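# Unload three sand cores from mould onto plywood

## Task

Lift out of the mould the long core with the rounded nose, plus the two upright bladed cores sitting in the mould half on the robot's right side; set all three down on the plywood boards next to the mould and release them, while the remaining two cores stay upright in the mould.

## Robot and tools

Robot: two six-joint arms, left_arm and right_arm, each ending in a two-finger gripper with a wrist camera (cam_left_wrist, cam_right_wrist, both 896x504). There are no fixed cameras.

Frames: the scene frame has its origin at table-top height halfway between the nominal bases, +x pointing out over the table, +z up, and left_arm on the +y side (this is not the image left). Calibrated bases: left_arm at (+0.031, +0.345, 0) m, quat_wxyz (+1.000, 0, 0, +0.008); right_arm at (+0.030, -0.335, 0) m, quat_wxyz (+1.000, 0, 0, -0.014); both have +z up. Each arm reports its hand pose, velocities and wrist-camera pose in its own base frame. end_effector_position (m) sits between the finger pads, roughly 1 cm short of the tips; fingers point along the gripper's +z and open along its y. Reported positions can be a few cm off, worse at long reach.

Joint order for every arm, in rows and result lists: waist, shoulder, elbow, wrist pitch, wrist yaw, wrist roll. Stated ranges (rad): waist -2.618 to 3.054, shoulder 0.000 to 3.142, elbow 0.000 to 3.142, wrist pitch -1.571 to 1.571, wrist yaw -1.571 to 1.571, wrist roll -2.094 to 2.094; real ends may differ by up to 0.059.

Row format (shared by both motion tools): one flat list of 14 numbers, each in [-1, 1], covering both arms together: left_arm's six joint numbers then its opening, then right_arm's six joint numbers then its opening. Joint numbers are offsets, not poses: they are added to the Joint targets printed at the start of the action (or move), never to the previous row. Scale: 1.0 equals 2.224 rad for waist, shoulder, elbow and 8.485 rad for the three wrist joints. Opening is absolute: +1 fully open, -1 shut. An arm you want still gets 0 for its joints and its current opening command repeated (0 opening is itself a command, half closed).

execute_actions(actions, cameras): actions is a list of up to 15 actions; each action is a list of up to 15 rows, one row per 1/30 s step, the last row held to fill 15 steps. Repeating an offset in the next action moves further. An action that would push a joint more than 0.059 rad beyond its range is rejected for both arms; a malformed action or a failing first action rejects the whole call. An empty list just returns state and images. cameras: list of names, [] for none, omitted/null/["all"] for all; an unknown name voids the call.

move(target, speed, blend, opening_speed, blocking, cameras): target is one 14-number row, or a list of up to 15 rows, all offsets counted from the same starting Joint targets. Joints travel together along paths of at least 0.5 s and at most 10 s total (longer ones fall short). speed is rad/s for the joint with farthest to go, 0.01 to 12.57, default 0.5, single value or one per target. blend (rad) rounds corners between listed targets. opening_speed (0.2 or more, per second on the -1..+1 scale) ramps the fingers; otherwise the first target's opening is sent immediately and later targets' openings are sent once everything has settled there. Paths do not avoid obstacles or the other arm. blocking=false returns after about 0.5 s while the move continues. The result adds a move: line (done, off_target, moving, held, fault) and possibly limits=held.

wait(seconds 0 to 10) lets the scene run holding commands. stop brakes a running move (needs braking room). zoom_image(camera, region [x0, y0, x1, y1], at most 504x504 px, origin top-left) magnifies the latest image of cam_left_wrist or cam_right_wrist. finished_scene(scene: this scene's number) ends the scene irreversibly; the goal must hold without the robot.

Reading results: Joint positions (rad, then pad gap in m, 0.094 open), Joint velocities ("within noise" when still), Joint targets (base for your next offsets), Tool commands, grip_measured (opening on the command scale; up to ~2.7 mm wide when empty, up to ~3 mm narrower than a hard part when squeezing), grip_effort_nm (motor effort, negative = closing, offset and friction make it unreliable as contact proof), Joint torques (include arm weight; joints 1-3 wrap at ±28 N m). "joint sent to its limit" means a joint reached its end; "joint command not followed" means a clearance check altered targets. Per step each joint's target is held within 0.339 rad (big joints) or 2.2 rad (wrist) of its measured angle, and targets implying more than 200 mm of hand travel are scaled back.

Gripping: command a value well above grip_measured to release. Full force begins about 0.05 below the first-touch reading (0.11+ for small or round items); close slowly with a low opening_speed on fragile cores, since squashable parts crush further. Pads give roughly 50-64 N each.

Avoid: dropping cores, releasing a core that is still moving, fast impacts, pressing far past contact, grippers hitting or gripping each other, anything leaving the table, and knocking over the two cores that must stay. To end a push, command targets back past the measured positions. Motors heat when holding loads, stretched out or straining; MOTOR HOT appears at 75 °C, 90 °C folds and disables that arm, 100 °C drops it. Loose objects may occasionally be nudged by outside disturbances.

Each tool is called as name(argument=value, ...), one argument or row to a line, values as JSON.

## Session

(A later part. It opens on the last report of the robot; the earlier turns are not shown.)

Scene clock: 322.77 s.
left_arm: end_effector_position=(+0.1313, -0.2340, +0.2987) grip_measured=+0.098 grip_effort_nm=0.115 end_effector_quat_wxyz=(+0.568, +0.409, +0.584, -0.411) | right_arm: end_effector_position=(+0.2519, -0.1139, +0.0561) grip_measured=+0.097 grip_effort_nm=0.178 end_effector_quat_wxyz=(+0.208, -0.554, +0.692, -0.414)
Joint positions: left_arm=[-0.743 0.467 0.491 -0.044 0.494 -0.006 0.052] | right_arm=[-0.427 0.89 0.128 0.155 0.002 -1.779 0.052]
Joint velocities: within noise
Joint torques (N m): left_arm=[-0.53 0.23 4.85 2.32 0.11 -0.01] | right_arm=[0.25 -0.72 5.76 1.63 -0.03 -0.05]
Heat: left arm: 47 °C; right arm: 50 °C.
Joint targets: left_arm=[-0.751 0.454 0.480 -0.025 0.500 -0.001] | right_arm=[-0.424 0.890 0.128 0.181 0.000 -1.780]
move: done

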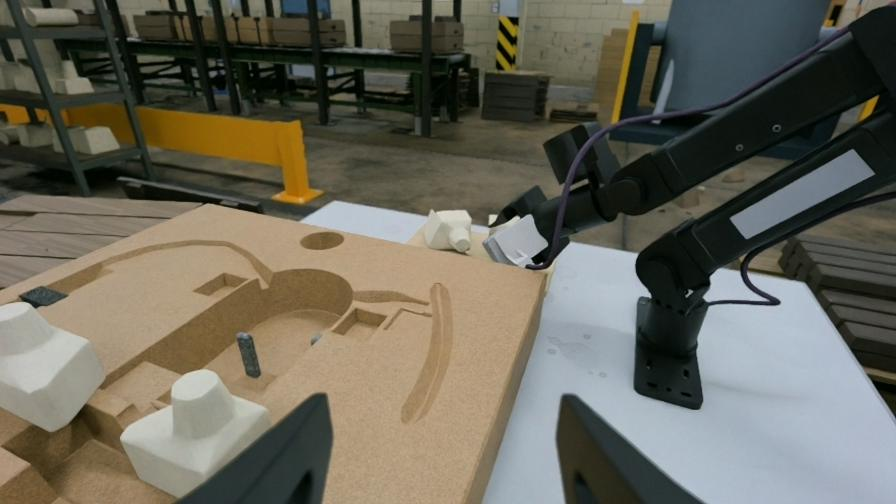

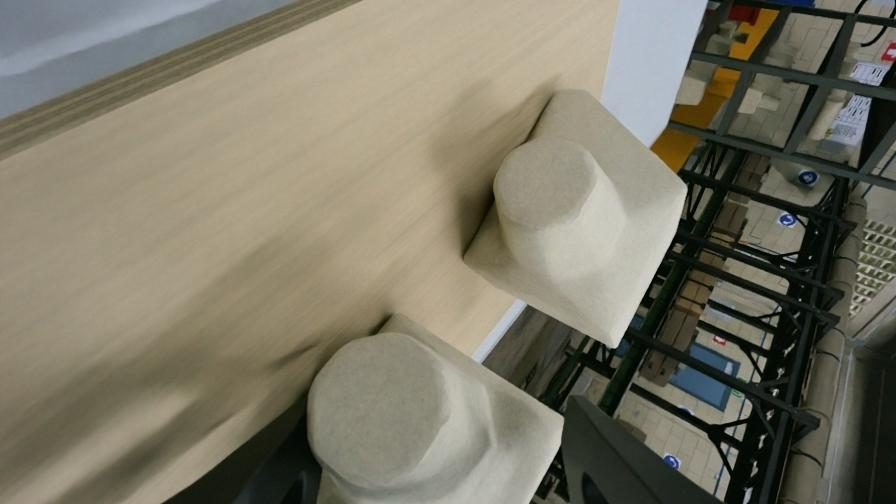

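move(
  target=[0,0,0,0,0,0,0.1,0,0,0,0,0,0,0.3],
  speed=0.1,
  opening_speed=0.2,
)

zoom_image(
  camera="cam_left_wrist",
  region=[450, 170, 610, 290],
)

Scene clock: 326.53 s.
left_arm: end_effector_position=(+0.1313, -0.2340, +0.2987) grip_measured=+0.098 grip_effort_nm=0.125 end_effector_quat_wxyz=(+0.568, +0.409, +0.584, -0.411) | right_arm: end_effector_position=(+0.2519, -0.1139, +0.0561) grip_measured=+0.297 grip_effort_nm=0.178 end_effector_quat_wxyz=(+0.208, -0.554, +0.692, -0.414)
Joint positions: left_arm=[-0.743 0.467 0.491 -0.044 0.494 -0.006 0.052] | right_arm=[-0.427 0.89 0.128 0.155 0.002 -1.779 0.061]
Joint velocities: within noise
Joint torques (N m): left_arm=[-0.57 0.24 4.86 2.33 0.1 -0.02] | right_arm=[0.24 -0.72 5.76 1.63 -0.03 -0.04]
Heat: left arm: 48 °C; right arm: 50 °C.
Joint targets: left_arm=[-0.751 0.454 0.480 -0.025 0.500 -0.001] | right_arm=[-0.424 0.890 0.128 0.181 0.000 -1.780]
move: done

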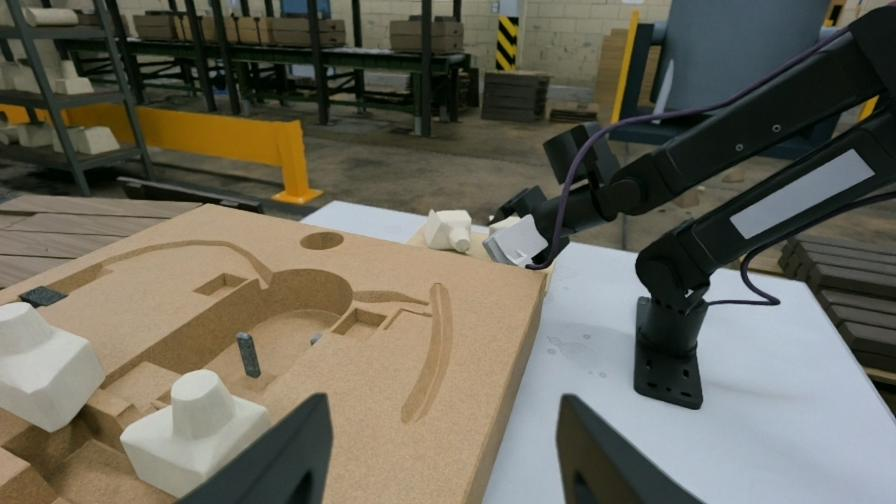

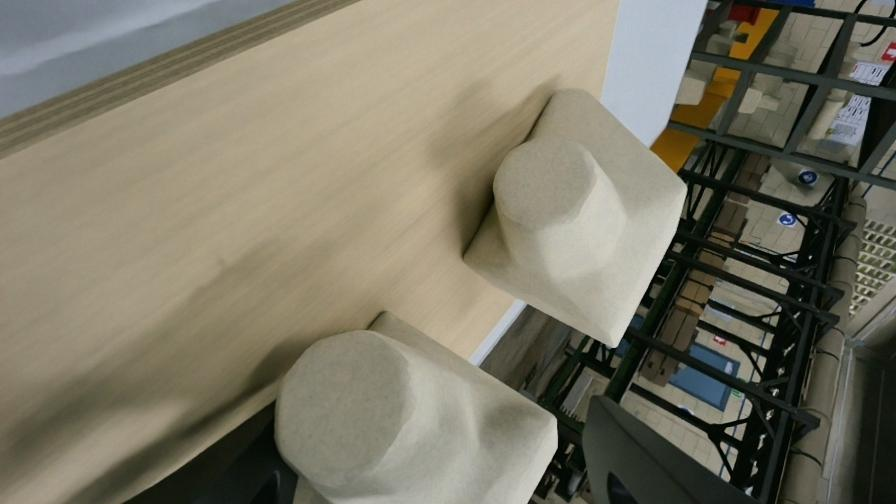

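Scaled by 3.150.

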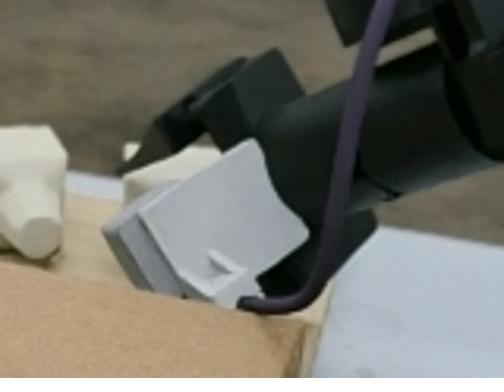

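move(
  target=[0,0,0,0,0,0,0.1,0,0,0,0,0,0,0.45],
  speed=0.1,
  opening_speed=0.2,
)

zoom_image(
  camera="cam_left_wrist",
  region=[450, 170, 610, 290],
)

zoom_image(
  camera="cam_right_wrist",
  region=[100, 200, 560, 504],
)

Scene clock: 331.53 s.
left_arm: end_effector_position=(+0.1313, -0.2340, +0.2987) grip_measured=+0.098 grip_effort_nm=0.125 end_effector_quat_wxyz=(+0.568, +0.409, +0.584, -0.411) | right_arm: end_effector_position=(+0.2531, -0.1145, +0.0580) grip_measured=+0.447 grip_effort_nm=0.183 end_effector_quat_wxyz=(+0.210, -0.553, +0.690, -0.418)
Joint positions: left_arm=[-0.743 0.467 0.491 -0.044 0.494 -0.006 0.052] | right_arm=[-0.427 0.89 0.128 0.164 0.002 -1.779 0.068]
Joint velocities: within noise
Joint torques (N m): left_arm=[-0.53 0.28 4.94 2.33 0.1 0.01] | right_arm=[0.25 -0.72 5.76 1.54 -0.03 -0.05]
Heat: left arm: 48 °C; right arm: 50 °C.
Joint targets: left_arm=[-0.751 0.454 0.480 -0.025 0.500 -0.001] | right_arm=[-0.424 0.890 0.128 0.181 0.000 -1.780]
move: done

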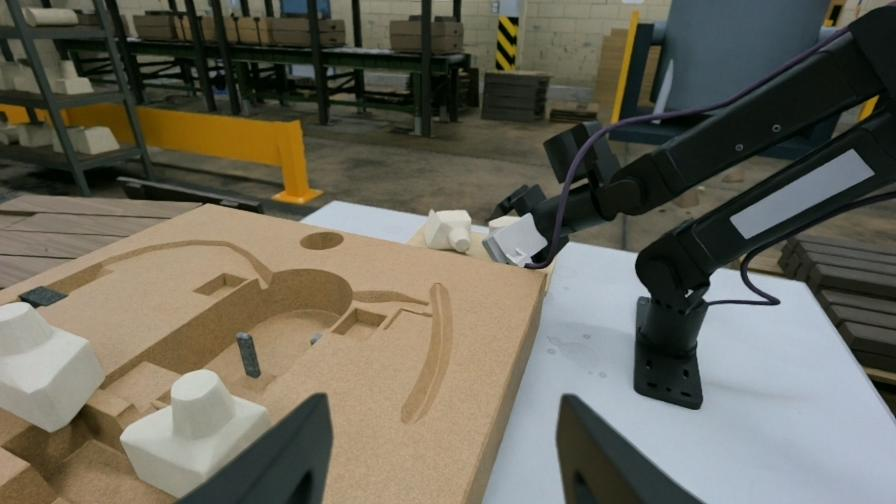

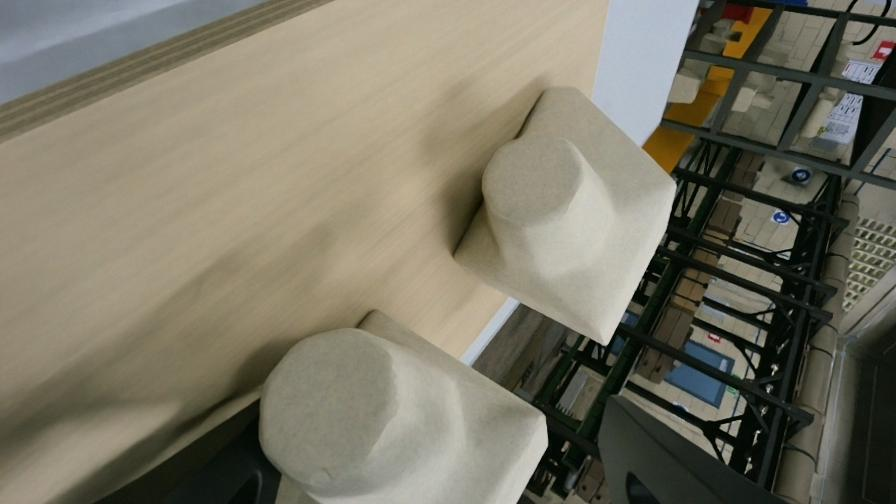

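Scaled by 3.150.

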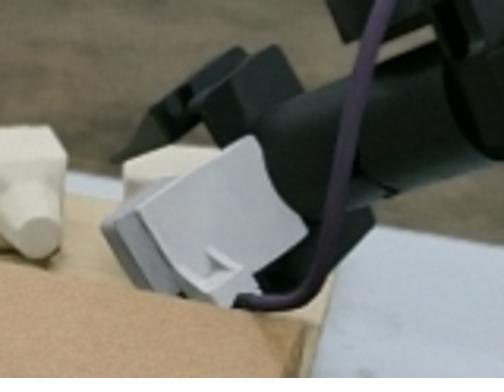

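Scaled by 1.096.

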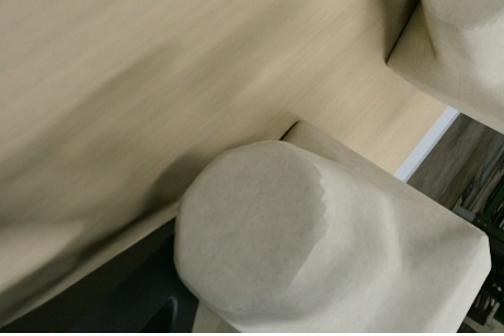

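move(
  target=[0,0,0,0,0,0,0.1,0,0,0,0,0,0,0.38],
  speed=0.1,
  opening_speed=0.2,
)

zoom_image(
  camera="cam_right_wrist",
  region=[100, 200, 560, 504],
)

Scene clock: 338.83 s.
left_arm: end_effector_position=(+0.1313, -0.2340, +0.2987) grip_measured=+0.098 grip_effort_nm=0.110 end_effector_quat_wxyz=(+0.568, +0.409, +0.584, -0.411) | right_arm: end_effector_position=(+0.2531, -0.1145, +0.0580) grip_measured=+0.383 grip_effort_nm=-0.139 end_effector_quat_wxyz=(+0.210, -0.553, +0.690, -0.418)
Joint positions: left_arm=[-0.743 0.467 0.491 -0.044 0.494 -0.006 0.052] | right_arm=[-0.427 0.89 0.128 0.164 0.002 -1.779 0.065]
Joint velocities: within noise
Joint torques (N m): left_arm=[-0.51 0.27 4.82 2.32 0.12 0.01] | right_arm=[0.25 -0.73 5.76 1.54 -0.03 -0.05]
Heat: left arm: 48 °C; right arm: 49 °C.
Joint targets: left_arm=[-0.751 0.454 0.480 -0.025 0.500 -0.001] | right_arm=[-0.424 0.890 0.128 0.181 0.000 -1.780]
move: done

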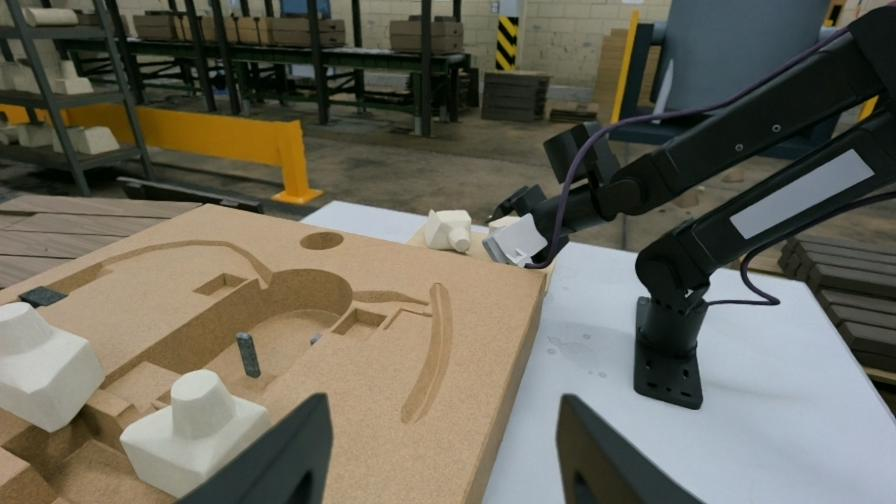

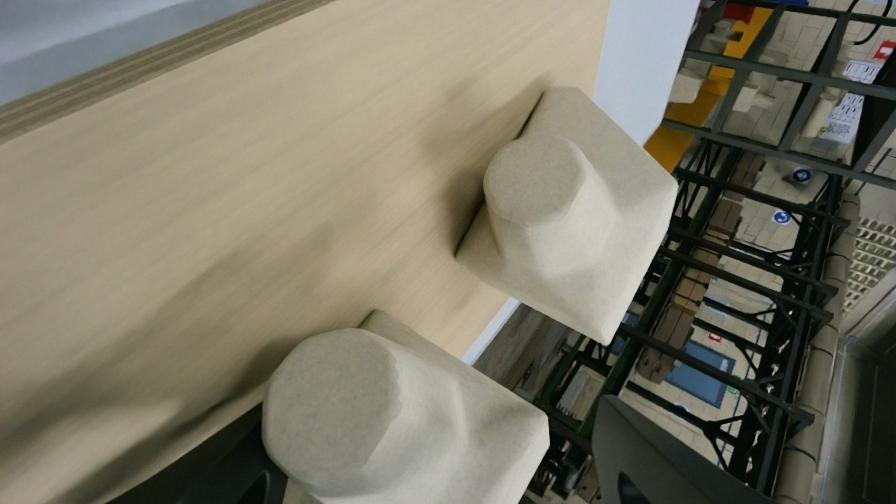

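Scaled by 1.096.

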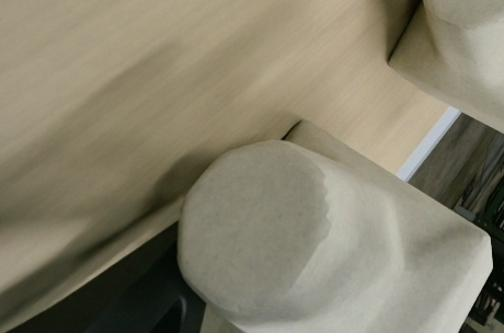

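move(
  target=[
    [0,0,0,0,0,0,0.1,0,0,0,0,0,0,0.43],
    [0,0,0,0,0,0,0.1,0,-0.0971,0.0085,-0.0277,0,0,0.43],
    [0,0,0,0,0,0,0.1,0,-0.1801,0.0254,-0.0539,0,0,0.43],
  ],
  speed=0.2,
  blend=[0, 0.05, 0],
  opening_speed=0.2,
)

zoom_image(
  camera="cam_left_wrist",
  region=[420, 170, 620, 290],
)

Scene clock: 346.60 s.
left_arm: end_effector_position=(+0.1313, -0.2341, +0.2987) grip_measured=+0.098 grip_effort_nm=0.120 end_effector_quat_wxyz=(+0.568, +0.409, +0.584, -0.411) | right_arm: end_effector_position=(+0.2205, -0.1005, +0.0748) grip_measured=+0.427 grip_effort_nm=0.173 end_effector_quat_wxyz=(+0.205, -0.554, +0.693, -0.413)
Joint positions: left_arm=[-0.743 0.467 0.491 -0.044 0.494 -0.006 0.052] | right_arm=[-0.427 0.499 0.15 -0.263 0.007 -1.78 0.067]
Joint velocities: left_arm=[-0.007 -0.002 0.007 -0.051 0.154 0.022 -0.001] | right_arm=[within noise]
Joint torques (N m): left_arm=[-0.53 0.27 4.94 2.34 0.08 0.02] | right_arm=[0.25 0.02 9.06 1.22 -0.07 -0.04]
Heat: left arm: 48 °C; right arm: 48 °C.
Joint targets: left_arm=[-0.751 0.454 0.480 -0.025 0.500 -0.001] | right_arm=[-0.424 0.489 0.185 -0.276 0.000 -1.780]
move: done

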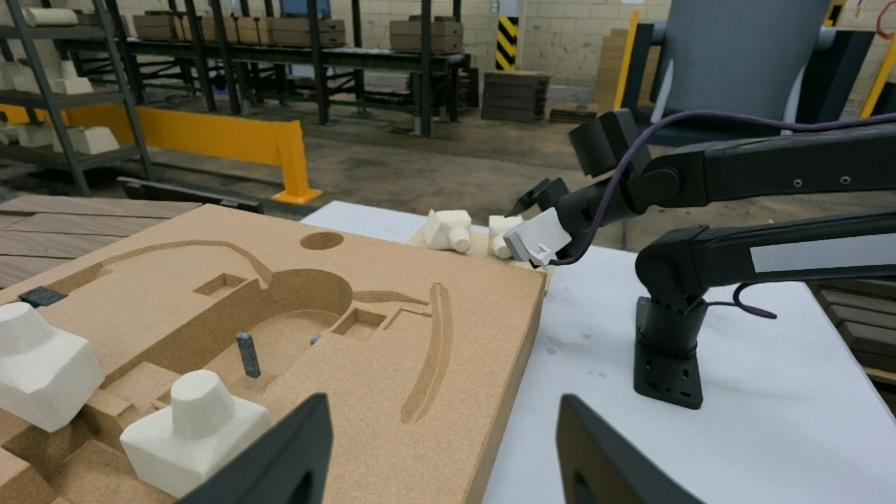

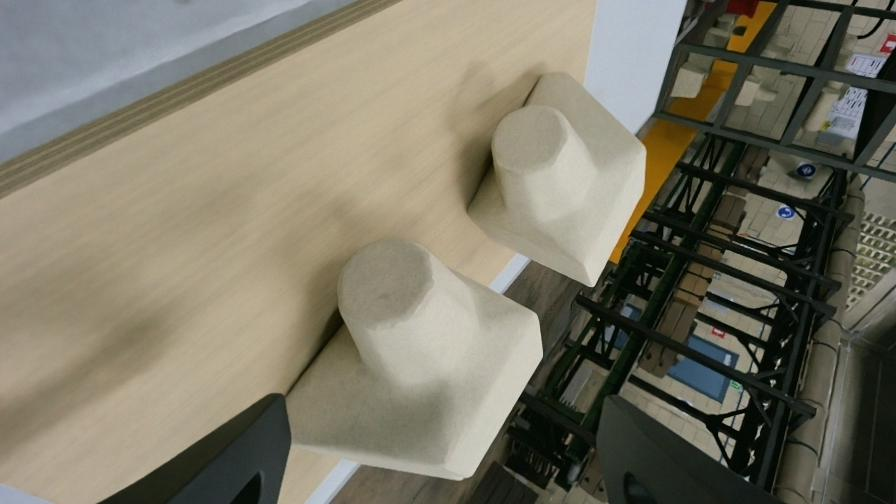

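Scaled by 2.520.

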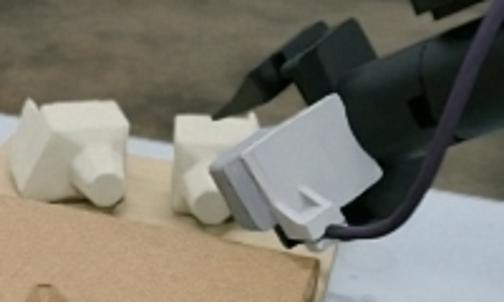

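move(
  target=[
    [0,0,0,0,0,0,0.1,0,-0.075,0.024,-0.026,0,0,0.43],
    [0,0,0,0,0,0,0.1,0,-0.055,0.25,-0.055,0,0,0.43],
    [0,0,0,0,0,0,0.1,0.1,0.045,0.4,-0.08,0,0.21,0.43],
  ],
  speed=[0.3,0.5,0.6],
  blend=[0.04, 0.08, 0],
)

Scene clock: 362.37 s.
left_arm: end_effector_position=(+0.1313, -0.2341, +0.2987) grip_measured=+0.098 grip_effort_nm=0.125 end_effector_quat_wxyz=(+0.568, +0.409, +0.584, -0.411) | right_arm: end_effector_position=(+0.2076, -0.0443, +0.3107) grip_measured=+0.427 grip_effort_nm=0.168 end_effector_quat_wxyz=(+0.513, +0.089, +0.852, -0.058)
Joint positions: left_arm=[-0.743 0.467 0.491 -0.044 0.494 -0.006 0.052] | right_arm=[-0.21 0.584 1.045 -0.947 0.007 -0.005 0.067]
Joint velocities: within noise
Joint torques (N m): left_arm=[-0.58 0.29 4.92 2.31 0.11 0] | right_arm=[0.69 2.09 7.38 1.39 -0.07 0.04]
Heat: left arm: 48 °C; right arm: 47 °C.
Joint targets: left_arm=[-0.751 0.454 0.480 -0.025 0.500 -0.001] | right_arm=[-0.202 0.589 1.074 -0.955 0.000 0.002]
move: done

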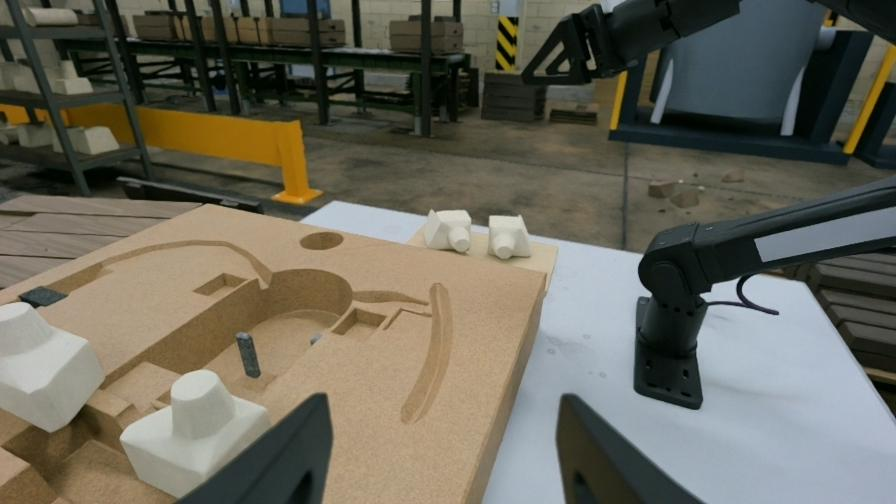

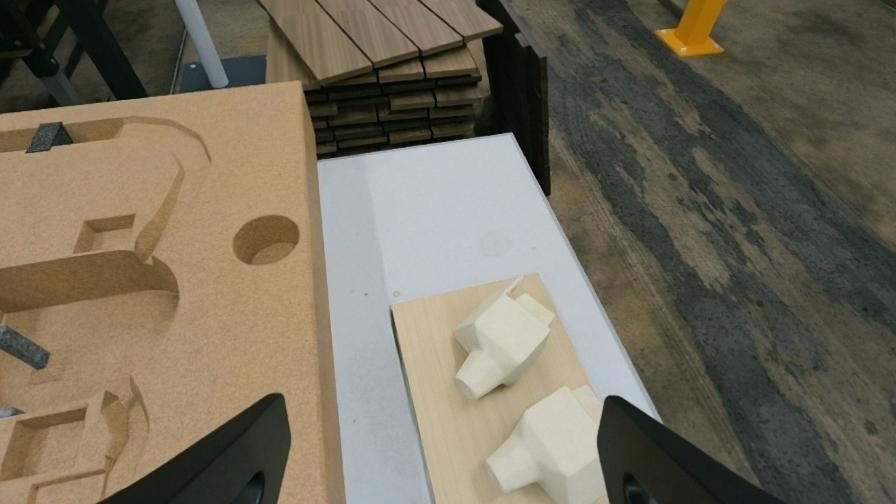

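move(
  target=[0.36,0,0.05,0,-0.059,0,0.1,-0.1,0,0,0,0,0,0.43],
  speed=0.8,
)

Scene clock: 369.27 s.
left_arm: end_effector_position=(+0.2703, +0.0106, +0.3347) grip_measured=+0.098 grip_effort_nm=0.115 end_effector_quat_wxyz=(+0.726, -0.013, +0.687, +0.010) | right_arm: end_effector_position=(+0.1940, -0.0859, +0.3105) grip_measured=+0.427 grip_effort_nm=0.168 end_effector_quat_wxyz=(+0.504, +0.177, +0.838, -0.110)
Joint positions: left_arm=[0.042 0.467 0.565 -0.043 0.01 -0.006 0.052] | right_arm=[-0.417 0.584 1.045 -0.948 0.005 -0.004 0.067]
Joint velocities: within noise
Joint torques (N m): left_arm=[0.64 0.31 7.95 2.36 -0.11 0.02] | right_arm=[-0.66 2.1 7.36 1.39 -0.06 0.03]
Heat: left arm: 49 °C; right arm: 47 °C.
Joint targets: left_arm=[0.050 0.454 0.592 -0.025 -0.001 -0.001] | right_arm=[-0.424 0.589 1.074 -0.955 0.000 0.002]
move: done

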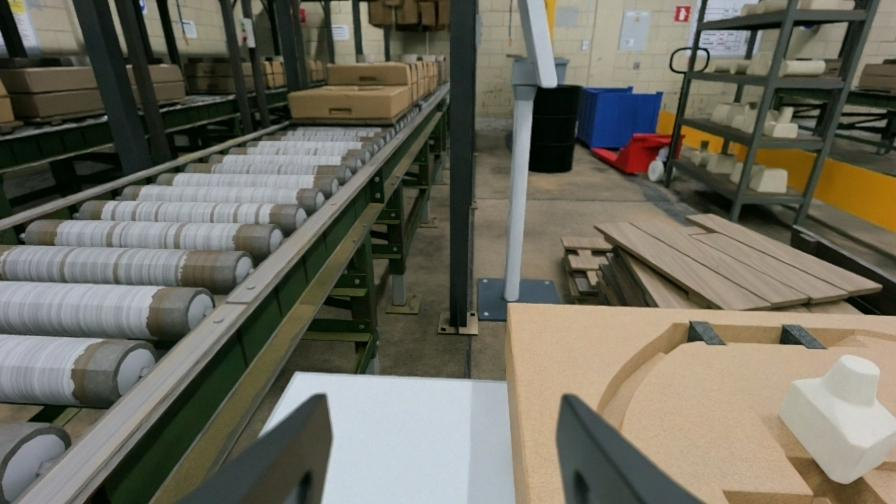

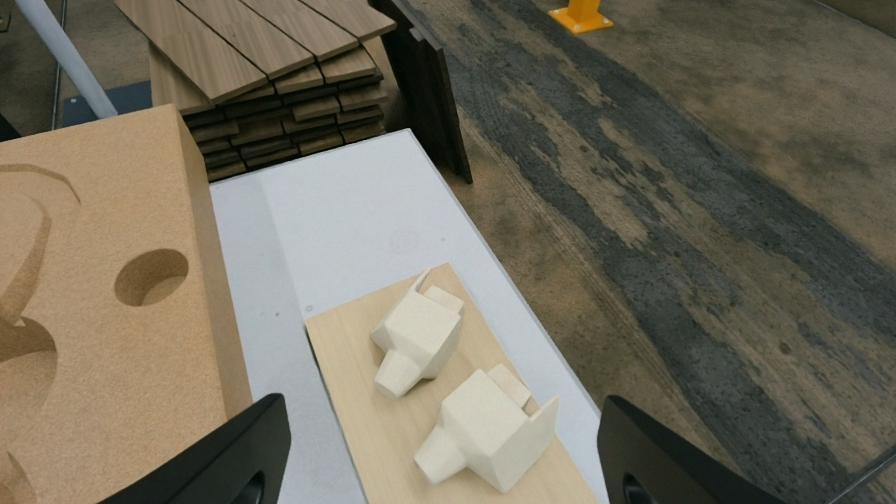

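move(
  target=[0.12,0,0.1,-0.065,0,0,0.1,0,0,0,0,0,0,0.43],
  speed=0.8,
  cameras=["cam_left_wrist"],
)

Scene clock: 372.23 s.
left_arm: end_effector_position=(+0.2271, +0.0723, +0.3098) grip_measured=+0.098 grip_effort_nm=0.115 end_effector_quat_wxyz=(+0.606, -0.122, +0.781, +0.090) | right_arm: end_effector_position=(+0.1940, -0.0858, +0.3104) grip_measured=+0.427 grip_effort_nm=0.173 end_effector_quat_wxyz=(+0.504, +0.177, +0.838, -0.110)
Joint positions: left_arm=[0.309 0.467 0.789 -0.575 0.006 -0.006 0.052] | right_arm=[-0.417 0.584 1.045 -0.948 0.005 -0.004 0.067]
Joint velocities: within noise
Joint torques (N m): left_arm=[0.59 0.84 7.27 2.18 -0.05 0.01] | right_arm=[-0.66 2.11 7.38 1.39 -0.06 0.03]
Heat: left arm: 49 °C; right arm: 48 °C.
Joint targets: left_arm=[0.317 0.454 0.814 -0.576 -0.001 -0.001] | right_arm=[-0.424 0.589 1.074 -0.955 0.000 0.002]
move: done
Images, in order (width x height): cam_left_wrist 896x504.

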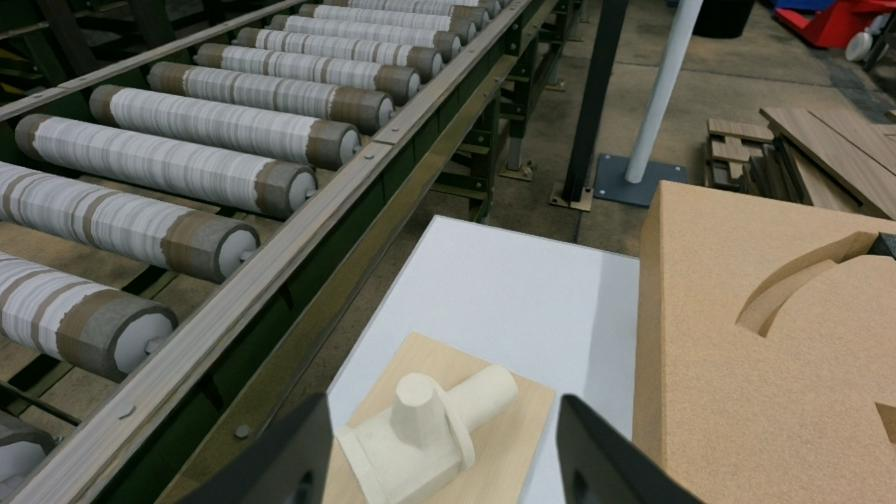

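finished_scene(
  scene=2,
)

The scene is finished: the task was done.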